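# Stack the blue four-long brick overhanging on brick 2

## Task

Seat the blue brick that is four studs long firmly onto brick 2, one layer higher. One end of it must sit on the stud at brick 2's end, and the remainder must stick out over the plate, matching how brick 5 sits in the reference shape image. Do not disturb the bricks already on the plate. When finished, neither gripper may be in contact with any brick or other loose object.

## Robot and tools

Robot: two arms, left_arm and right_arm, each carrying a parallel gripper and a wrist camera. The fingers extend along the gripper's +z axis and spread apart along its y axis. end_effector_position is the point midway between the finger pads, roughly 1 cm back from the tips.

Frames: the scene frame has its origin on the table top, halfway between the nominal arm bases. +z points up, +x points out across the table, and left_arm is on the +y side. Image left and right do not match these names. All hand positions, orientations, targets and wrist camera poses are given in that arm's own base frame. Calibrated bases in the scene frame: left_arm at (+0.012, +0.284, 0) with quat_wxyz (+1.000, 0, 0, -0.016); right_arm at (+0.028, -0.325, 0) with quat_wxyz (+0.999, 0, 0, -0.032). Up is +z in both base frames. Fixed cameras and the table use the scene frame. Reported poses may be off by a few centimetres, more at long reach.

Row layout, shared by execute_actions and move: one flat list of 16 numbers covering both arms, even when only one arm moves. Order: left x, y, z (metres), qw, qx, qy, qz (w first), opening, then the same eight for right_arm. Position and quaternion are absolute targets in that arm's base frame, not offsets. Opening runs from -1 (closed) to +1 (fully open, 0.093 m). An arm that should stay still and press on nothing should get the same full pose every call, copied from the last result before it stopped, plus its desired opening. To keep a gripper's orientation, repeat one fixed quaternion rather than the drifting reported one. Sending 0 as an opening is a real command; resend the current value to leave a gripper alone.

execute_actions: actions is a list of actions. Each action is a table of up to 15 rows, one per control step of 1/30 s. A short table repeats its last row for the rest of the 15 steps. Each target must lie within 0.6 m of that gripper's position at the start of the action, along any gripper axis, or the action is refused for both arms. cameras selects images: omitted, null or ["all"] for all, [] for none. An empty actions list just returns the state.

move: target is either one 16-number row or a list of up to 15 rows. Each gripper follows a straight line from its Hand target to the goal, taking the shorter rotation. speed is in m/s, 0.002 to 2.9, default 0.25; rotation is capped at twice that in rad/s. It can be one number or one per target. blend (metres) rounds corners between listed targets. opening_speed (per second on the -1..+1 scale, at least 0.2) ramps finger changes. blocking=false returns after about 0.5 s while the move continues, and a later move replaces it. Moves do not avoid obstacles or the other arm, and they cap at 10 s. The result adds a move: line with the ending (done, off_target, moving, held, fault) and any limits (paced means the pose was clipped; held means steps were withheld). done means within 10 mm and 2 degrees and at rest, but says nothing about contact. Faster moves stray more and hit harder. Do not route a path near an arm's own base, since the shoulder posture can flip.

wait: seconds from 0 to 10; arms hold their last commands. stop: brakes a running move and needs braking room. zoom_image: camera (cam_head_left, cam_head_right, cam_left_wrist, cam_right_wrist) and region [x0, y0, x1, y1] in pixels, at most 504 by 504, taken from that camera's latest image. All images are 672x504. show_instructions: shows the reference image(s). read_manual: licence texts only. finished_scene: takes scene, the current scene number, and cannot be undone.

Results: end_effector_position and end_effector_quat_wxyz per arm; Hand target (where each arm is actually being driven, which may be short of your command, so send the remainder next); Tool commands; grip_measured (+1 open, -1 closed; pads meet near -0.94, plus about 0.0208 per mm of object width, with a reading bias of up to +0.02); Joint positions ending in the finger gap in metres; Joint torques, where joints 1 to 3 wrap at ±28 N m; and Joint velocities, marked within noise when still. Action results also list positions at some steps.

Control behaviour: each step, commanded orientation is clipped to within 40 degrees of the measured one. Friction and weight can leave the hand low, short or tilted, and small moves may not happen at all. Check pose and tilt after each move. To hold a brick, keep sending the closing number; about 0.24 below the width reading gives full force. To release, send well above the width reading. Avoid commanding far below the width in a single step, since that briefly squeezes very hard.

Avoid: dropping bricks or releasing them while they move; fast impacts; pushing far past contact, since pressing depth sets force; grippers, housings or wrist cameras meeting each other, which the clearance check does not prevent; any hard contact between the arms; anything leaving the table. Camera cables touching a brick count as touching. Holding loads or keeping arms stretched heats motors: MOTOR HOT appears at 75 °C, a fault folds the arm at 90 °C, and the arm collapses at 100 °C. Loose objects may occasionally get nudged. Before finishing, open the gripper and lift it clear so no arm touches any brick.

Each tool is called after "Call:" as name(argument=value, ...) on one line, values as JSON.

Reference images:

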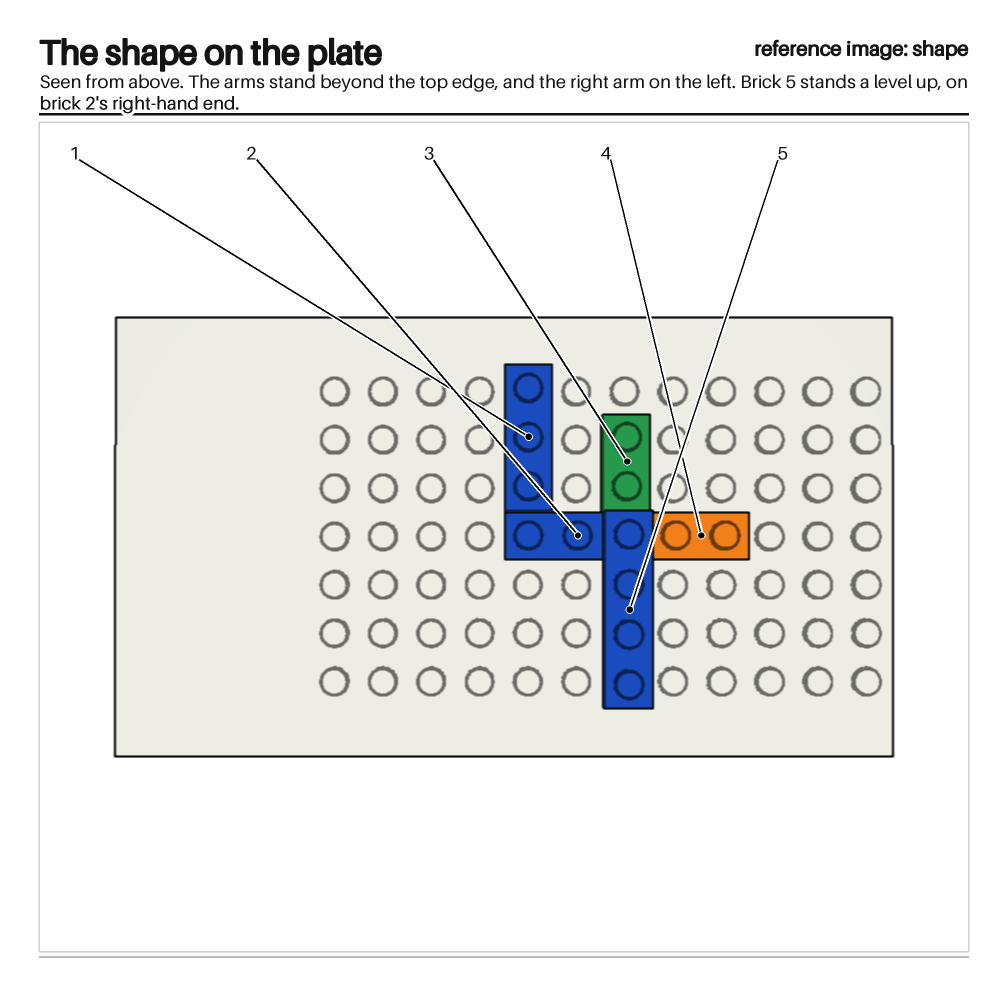

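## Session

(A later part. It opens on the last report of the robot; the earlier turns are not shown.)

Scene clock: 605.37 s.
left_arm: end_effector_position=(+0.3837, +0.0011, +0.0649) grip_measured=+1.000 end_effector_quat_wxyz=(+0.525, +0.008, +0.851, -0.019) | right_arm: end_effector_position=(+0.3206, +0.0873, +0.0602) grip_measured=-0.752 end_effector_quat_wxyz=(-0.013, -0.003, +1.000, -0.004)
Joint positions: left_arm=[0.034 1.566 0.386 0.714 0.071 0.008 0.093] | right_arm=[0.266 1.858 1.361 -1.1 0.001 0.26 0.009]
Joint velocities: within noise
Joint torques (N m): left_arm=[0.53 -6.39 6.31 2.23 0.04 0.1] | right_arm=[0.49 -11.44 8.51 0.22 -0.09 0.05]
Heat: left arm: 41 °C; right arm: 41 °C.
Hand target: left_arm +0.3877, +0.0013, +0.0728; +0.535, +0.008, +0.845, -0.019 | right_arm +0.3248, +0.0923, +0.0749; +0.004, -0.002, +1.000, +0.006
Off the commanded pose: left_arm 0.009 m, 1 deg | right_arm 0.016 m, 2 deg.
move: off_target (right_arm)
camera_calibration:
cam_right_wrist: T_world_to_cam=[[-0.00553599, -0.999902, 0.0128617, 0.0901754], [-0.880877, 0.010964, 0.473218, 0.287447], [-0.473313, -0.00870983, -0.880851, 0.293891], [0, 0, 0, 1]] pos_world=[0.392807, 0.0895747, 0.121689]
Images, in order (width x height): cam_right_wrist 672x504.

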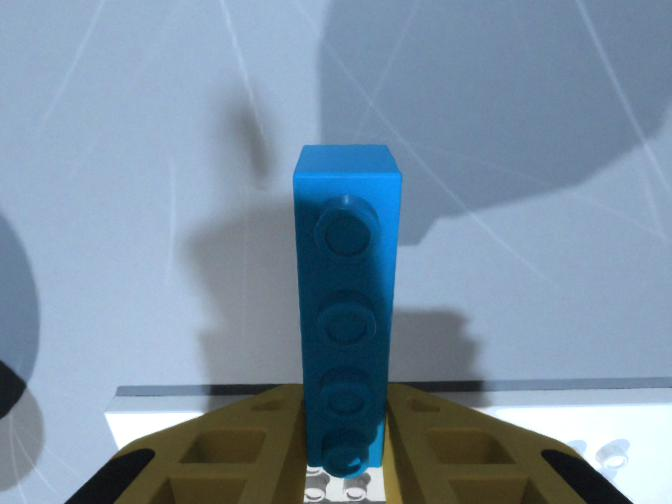

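Call:
move(target=[[0.3878,0.0013,0.0729,0.535,0.008,0.845,-0.019,1.0,0.318,0.087,0.10,0.004,-0.002,1.0,0.003,-0.88],[0.3878,0.0013,0.0729,0.535,0.008,0.845,-0.019,1.0,0.211,0.0815,0.095,0.004,-0.0035,1.0,0.004,-0.88],[0.3878,0.0013,0.0729,0.535,0.008,0.845,-0.019,1.0,0.211,0.0815,0.077,0.004,-0.0035,1.0,0.004,-0.88]], speed=0.12, blend=0.02)

Scene clock: 617.63 s.
left_arm: end_effector_position=(+0.3837, +0.0011, +0.0649) grip_measured=+1.000 end_effector_quat_wxyz=(+0.525, +0.008, +0.851, -0.019) | right_arm: end_effector_position=(+0.2100, +0.0790, +0.0780) grip_measured=-0.753 end_effector_quat_wxyz=(-0.004, -0.006, +1.000, -0.002)
Joint positions: left_arm=[0.034 1.566 0.386 0.714 0.071 0.008 0.093] | right_arm=[0.361 1.418 0.963 -1.123 0.001 0.349 0.009]
Joint velocities: within noise
Joint torques (N m): left_arm=[0.51 -6.41 6.32 2.23 0.04 0.1] | right_arm=[0.53 -5.6 5.15 0.57 0 0.05]
Heat: left arm: 41 °C; right arm: 40 °C.
Hand target: left_arm +0.3877, +0.0013, +0.0728; +0.535, +0.008, +0.845, -0.019 | right_arm +0.2110, +0.0815, +0.0771; +0.004, -0.004, +1.000, +0.004
Off the commanded pose: left_arm 0.009 m, 1 deg | right_arm 0.003 m, 1 deg.
move: done; blend cut to 0.0133 m at target 1, 0.009 m at target 2
camera_calibration:
cam_right_wrist: T_world_to_cam=[[-0.000436063, -0.999963, 0.00862469, 0.0802716], [-0.889277, 0.00433243, 0.457348, 0.185119], [-0.457369, -0.00747031, -0.889246, 0.25423], [0, 0, 0, 1]] pos_world=[0.280934, 0.0813657, 0.140717]

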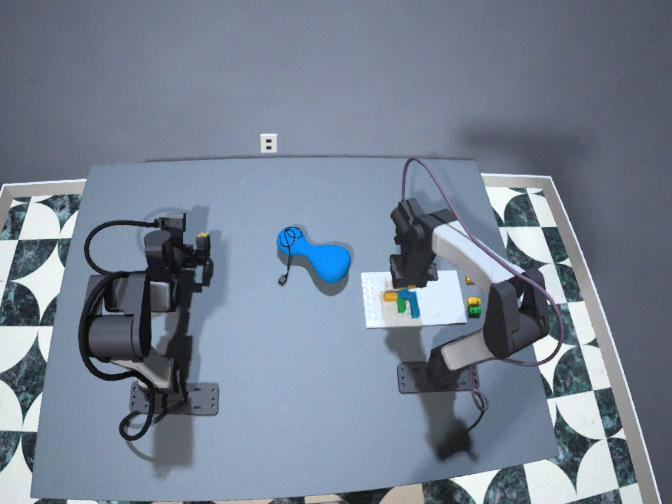

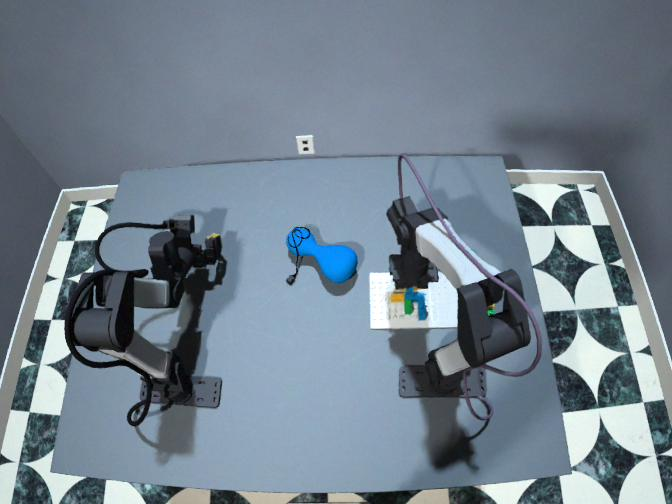

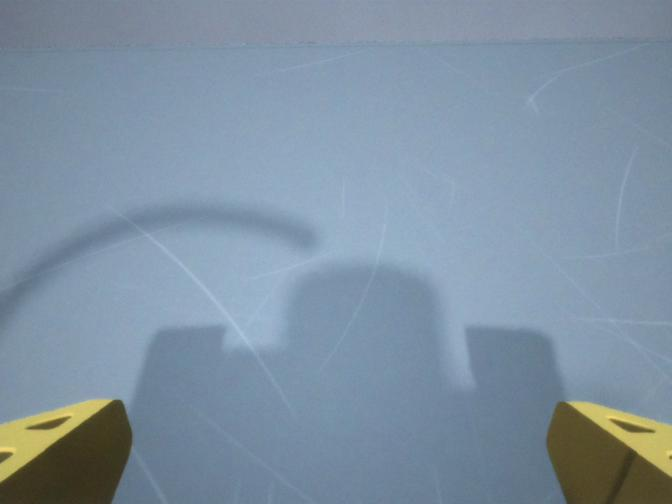

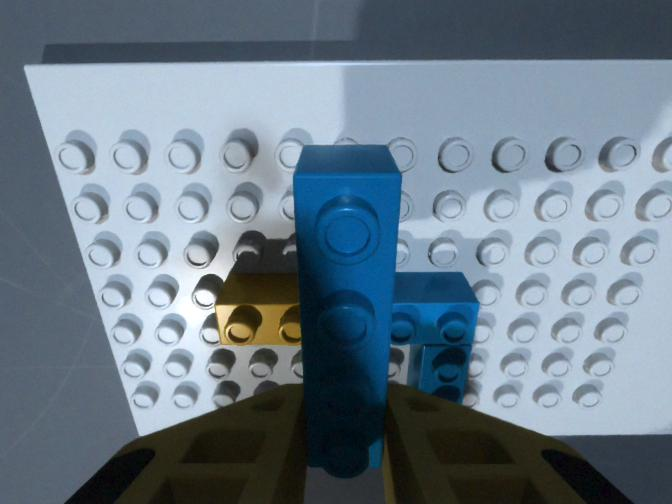

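Call:
zoom_image(camera="cam_right_wrist", region=[200, 240, 500, 440])

Scaled by 1.680 from the camera's 672x504 image, which has a finer 960x720 frame.

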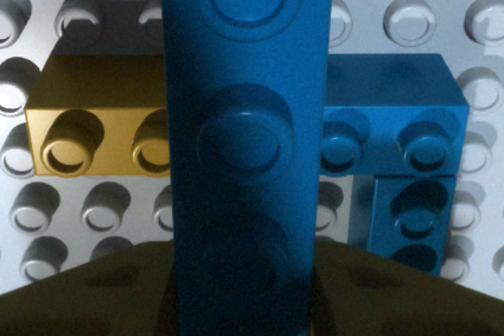

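Call:
move(target=[0.3878,0.0013,0.0729,0.535,0.008,0.845,-0.019,1.0,0.2095,0.0745,0.069,0.004,-0.0035,1.0,0.004,-0.88], speed=0.06, cameras=["cam_right_wrist"])

Call:
zoom_image(camera="cam_right_wrist", region=[200, 240, 500, 440])

Scene clock: 674.90 s.
left_arm: end_effector_position=(+0.3837, +0.0011, +0.0649) grip_measured=+1.000 end_effector_quat_wxyz=(+0.525, +0.008, +0.851, -0.019) | right_arm: end_effector_position=(+0.2078, +0.0740, +0.0689) grip_measured=-0.753 end_effector_quat_wxyz=(-0.007, -0.002, +1.000, -0.003)
Joint positions: left_arm=[0.034 1.566 0.386 0.714 0.071 0.008 0.093] | right_arm=[0.343 1.418 0.925 -1.092 0.001 0.338 0.009]
Joint velocities: within noise
Joint torques (N m): left_arm=[0.53 -6.41 6.31 2.23 0.04 0.1] | right_arm=[-0.29 -6.58 5.04 0.47 -0.06 -0.13]
Heat: left arm: 41 °C; right arm: 37 °C.
Hand target: left_arm +0.3877, +0.0013, +0.0728; +0.535, +0.008, +0.845, -0.019 | right_arm +0.2095, +0.0744, +0.0690; +0.004, -0.003, +1.000, +0.004
Off the commanded pose: left_arm 0.009 m, 1 deg | right_arm 0.002 m, 1 deg.
move: done
camera_calibration:
cam_right_wrist: T_world_to_cam=[[-0.00723962, -0.999916, 0.0107724, 0.0766666], [-0.886406, 0.0114033, 0.462768, 0.18591], [-0.462852, -0.00619846, -0.886414, 0.245897], [0, 0, 0, 1]] pos_world=[0.27916, 0.0760643, 0.131107]
Images, in order (width x height): cam_right_wrist 672x504.

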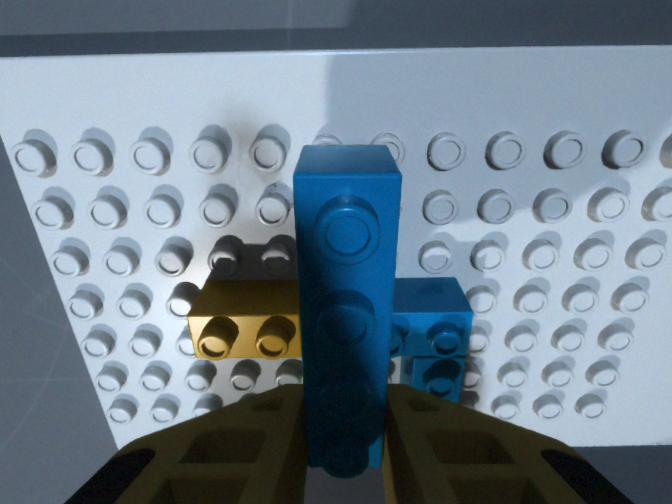

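Scaled by 1.680 from the camera's 672x504 image, which has a finer 960x720 frame.

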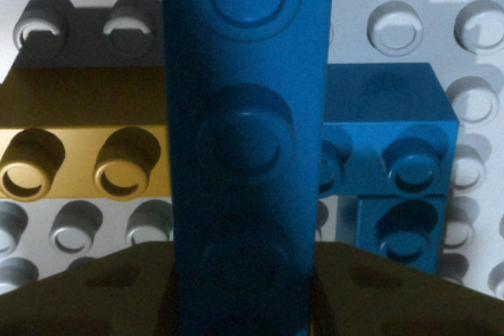

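Call:
move(target=[0.3878,0.0013,0.0729,0.535,0.008,0.845,-0.019,1.0,0.2112,0.0805,0.067,0.004,-0.0035,1.0,0.004,-0.88], speed=0.06, cameras=["cam_right_wrist"])

Call:
zoom_image(camera="cam_right_wrist", region=[200, 240, 500, 440])

Scene clock: 694.77 s.
left_arm: end_effector_position=(+0.3837, +0.0011, +0.0649) grip_measured=+1.000 end_effector_quat_wxyz=(+0.525, +0.008, +0.851, -0.019) | right_arm: end_effector_position=(+0.2095, +0.0776, +0.0688) grip_measured=-0.753 end_effector_quat_wxyz=(-0.001, -0.006, +1.000, -0.001)
Joint positions: left_arm=[0.034 1.566 0.386 0.714 0.071 0.008 0.093] | right_arm=[0.356 1.418 0.925 -1.081 0.001 0.344 0.009]
Joint velocities: within noise
Joint torques (N m): left_arm=[0.51 -6.39 6.32 2.23 0.04 0.1] | right_arm=[0.57 -4.86 5.6 0.56 -0.01 0.1]
Heat: left arm: 41 °C; right arm: 37 °C.
Hand target: left_arm +0.3877, +0.0013, +0.0728; +0.535, +0.008, +0.845, -0.019 | right_arm +0.2111, +0.0805, +0.0670; +0.004, -0.004, +1.000, +0.004
Off the commanded pose: left_arm 0.009 m, 1 deg | right_arm 0.004 m, 1 deg.
move: done
camera_calibration:
cam_right_wrist: T_world_to_cam=[[-0.000444805, -0.999977, 0.006834, 0.0790797], [-0.891395, 0.00349384, 0.453214, 0.189624], [-0.453227, -0.0058902, -0.891376, 0.24502], [0, 0, 0, 1]] pos_world=[0.280115, 0.0798586, 0.131924]
Images, in order (width x height): cam_right_wrist 672x504.

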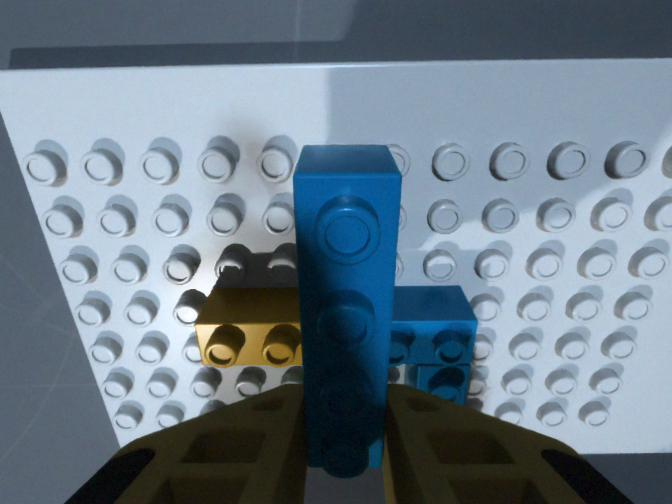

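Scaled by 1.680 from the camera's 672x504 image, which has a finer 960x720 frame.

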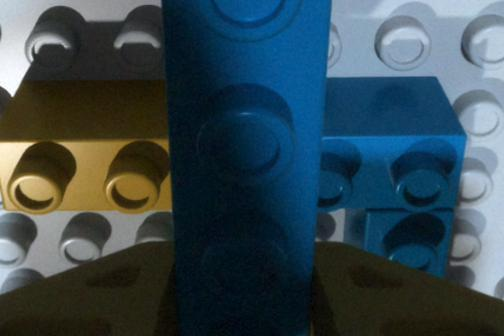

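Call:
move(target=[0.3878,0.0013,0.0729,0.535,0.008,0.845,-0.019,1.0,0.2092,0.0822,0.0615,0.004,-0.0035,1.0,0.004,-0.88], speed=0.06, cameras=["cam_right_wrist"])

Call:
zoom_image(camera="cam_right_wrist", region=[180, 240, 480, 440])

Scene clock: 734.90 s.
left_arm: end_effector_position=(+0.3837, +0.0011, +0.0649) grip_measured=+1.000 end_effector_quat_wxyz=(+0.525, +0.008, +0.851, -0.019) | right_arm: end_effector_position=(+0.2092, +0.0799, +0.0649) grip_measured=-0.753 end_effector_quat_wxyz=(+0.002, -0.005, +1.000, +0.000)
Joint positions: left_arm=[0.034 1.566 0.386 0.714 0.071 0.008 0.093] | right_arm=[0.366 1.418 0.909 -1.058 0.001 0.355 0.009]
Joint velocities: within noise
Joint torques (N m): left_arm=[0.53 -6.39 6.32 2.23 0.04 0.1] | right_arm=[0.55 -4.68 5.01 0.6 -0.07 0.04]
Heat: left arm: 41 °C; right arm: 37 °C.
Hand target: left_arm +0.3877, +0.0013, +0.0728; +0.535, +0.008, +0.845, -0.019 | right_arm +0.2092, +0.0821, +0.0616; +0.004, -0.004, +1.000, +0.004
Off the commanded pose: left_arm 0.009 m, 1 deg | right_arm 0.004 m, 1 deg.
move: done
camera_calibration:
cam_right_wrist: T_world_to_cam=[[-0.00123737, -0.999989, 0.00453202, 0.0817111], [-0.894133, 0.0031358, 0.44779, 0.192134], [-0.447799, -0.00349816, -0.894127, 0.240278], [0, 0, 0, 1]] pos_world=[0.279491, 0.0819483, 0.128433]
Images, in order (width x height): cam_right_wrist 672x504.

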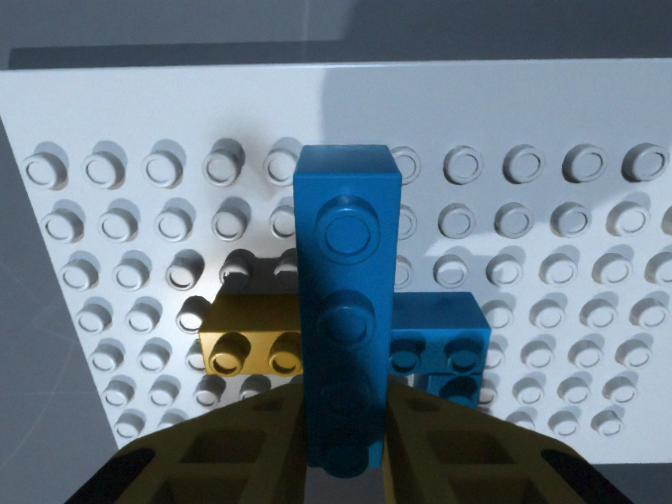

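Scaled by 1.680 from the camera's 672x504 image, which has a finer 960x720 frame.

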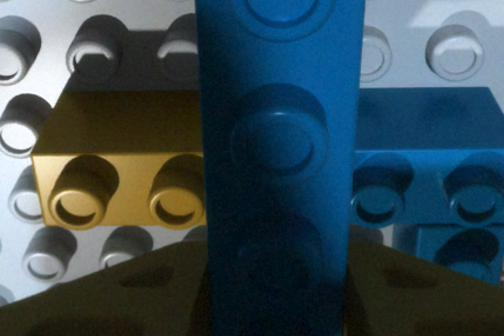

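Call:
move(target=[[0.3878,0.0013,0.0729,0.535,0.008,0.845,-0.019,1.0,0.2090,0.0825,0.050,0.004,-0.0035,1.0,0.004,-0.88],[0.3878,0.0013,0.0729,0.535,0.008,0.845,-0.019,1.0,0.2090,0.0825,0.040,0.004,-0.0035,1.0,0.004,-0.88]], speed=0.05, cameras=["cam_right_wrist","cam_head_right"])

Scene clock: 773.83 s.
left_arm: end_effector_position=(+0.3837, +0.0011, +0.0649) grip_measured=+1.000 end_effector_quat_wxyz=(+0.525, +0.008, +0.851, -0.019) | right_arm: end_effector_position=(+0.2058, +0.0795, +0.0511) grip_measured=-0.753 end_effector_quat_wxyz=(-0.001, -0.005, +1.000, +0.000)
Joint positions: left_arm=[0.034 1.566 0.386 0.714 0.071 0.008 0.093] | right_arm=[0.368 1.427 0.858 -1.004 -0.001 0.357 0.009]
Joint velocities: within noise
Joint torques (N m): left_arm=[0.51 -6.41 6.31 2.23 0.04 0.1] | right_arm=[0.54 -2.93 3.52 0.93 0.02 0.07]
Heat: left arm: 41 °C; right arm: 37 °C.
Hand target: left_arm +0.3877, +0.0013, +0.0728; +0.535, +0.008, +0.845, -0.019 | right_arm +0.2084, +0.0822, +0.0407; +0.004, -0.004, +1.000, +0.004
Off the commanded pose: left_arm 0.009 m, 1 deg | right_arm 0.012 m, 1 deg.
move: off_target (right_arm)
camera_calibration:
cam_right_wrist: T_world_to_cam=[[-0.000846059, -0.999992, 0.00391856, 0.0814319], [-0.892002, 0.00252599, 0.452025, 0.194719], [-0.452031, -0.00311292, -0.891997, 0.22709], [0, 0, 0, 1]] pos_world=[0.27641, 0.0816463, 0.114227]
Images, in order (width x height): cam_head_right 672x504, cam_right_wrist 672x504.

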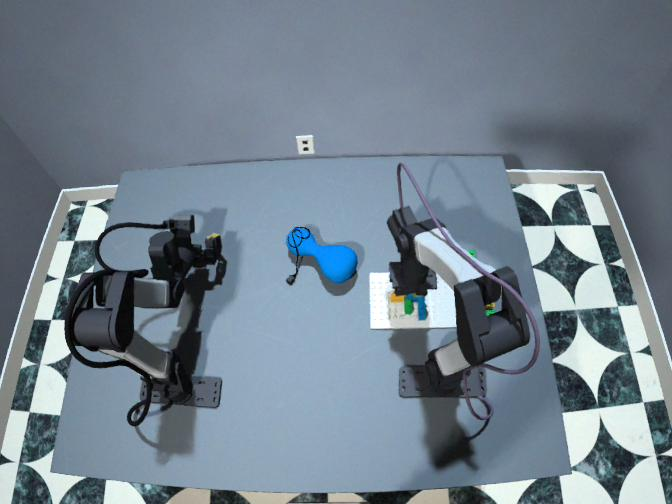

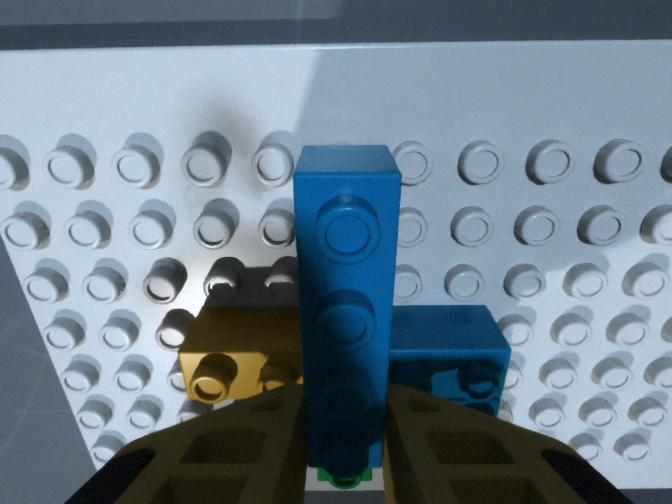

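Call:
zoom_image(camera="cam_right_wrist", region=[170, 280, 520, 500])

Call:
zoom_image(camera="cam_head_right", region=[350, 240, 470, 340])

Scaled by 1.440 from the camera's 672x504 image, which has a finer 960x720 frame.

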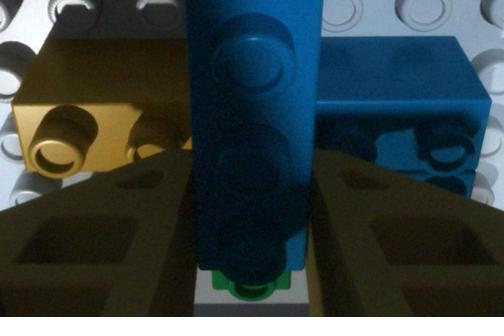

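Scaled by 4.200 from the camera's 672x504 image, which has a finer 960x720 frame.

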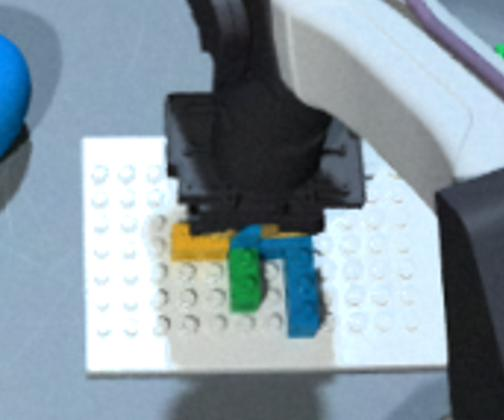

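Call:
move(target=[[0.3878,0.0013,0.0729,0.535,0.008,0.845,-0.019,1.0,0.2075,0.0815,0.046,0.003,-0.0035,1.0,0.003,-0.88],[0.3878,0.0013,0.0729,0.535,0.008,0.845,-0.019,1.0,0.2075,0.0815,0.0465,0.003,-0.0035,1.0,0.003,-0.45],[0.3878,0.0013,0.0729,0.535,0.008,0.845,-0.019,1.0,0.2075,0.0815,0.12,0.003,-0.0035,1.0,0.003,-0.45]], speed=0.08, opening_speed=0.6, cameras=["cam_right_wrist"])

Scene clock: 805.53 s.
left_arm: end_effector_position=(+0.3837, +0.0011, +0.0649) grip_measured=+1.000 end_effector_quat_wxyz=(+0.525, +0.008, +0.851, -0.019) | right_arm: end_effector_position=(+0.2048, +0.0792, +0.1097) grip_measured=-0.452 end_effector_quat_wxyz=(-0.010, -0.005, +1.000, -0.003)
Joint positions: left_arm=[0.034 1.566 0.386 0.714 0.071 0.008 0.093] | right_arm=[0.368 1.393 1.068 -1.267 -0.001 0.357 0.024]
Joint velocities: within noise
Joint torques (N m): left_arm=[0.53 -6.39 6.32 2.23 0.04 0.1] | right_arm=[0.44 -6.35 8.88 0.19 -0.02 0.07]
Heat: left arm: 41 °C; right arm: 36 °C.
Hand target: left_arm +0.3877, +0.0013, +0.0728; +0.535, +0.008, +0.845, -0.019 | right_arm +0.2074, +0.0814, +0.1198; +0.003, -0.003, +1.000, +0.003
Off the commanded pose: left_arm 0.009 m, 1 deg | right_arm 0.011 m, 2 deg.
move: off_target (right_arm)
camera_calibration:
cam_right_wrist: T_world_to_cam=[[-0.00104796, -0.999939, 0.0109989, 0.0800716], [-0.883646, 0.00607518, 0.468116, 0.163577], [-0.468155, -0.00922861, -0.883598, 0.281861], [0, 0, 0, 1]] pos_world=[0.276583, 0.0816741, 0.171599]
Images, in order (width x height): cam_right_wrist 672x504.

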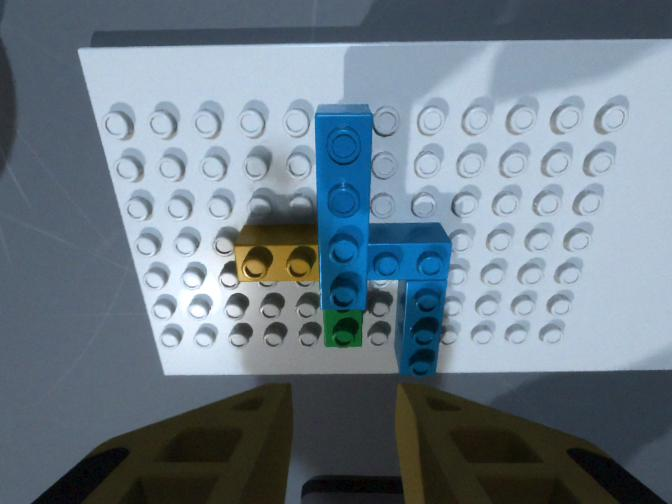

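Call:
zoom_image(camera="cam_right_wrist", region=[220, 190, 470, 378])

Scaled by 2.016 from the camera's 672x504 image, which has a finer 960x720 frame.

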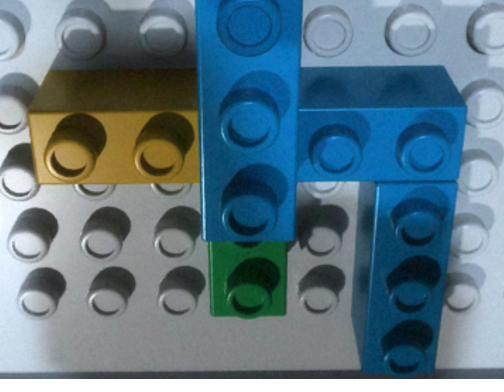

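Call:
finished_scene(scene=1)

The scene is finished: the task was done.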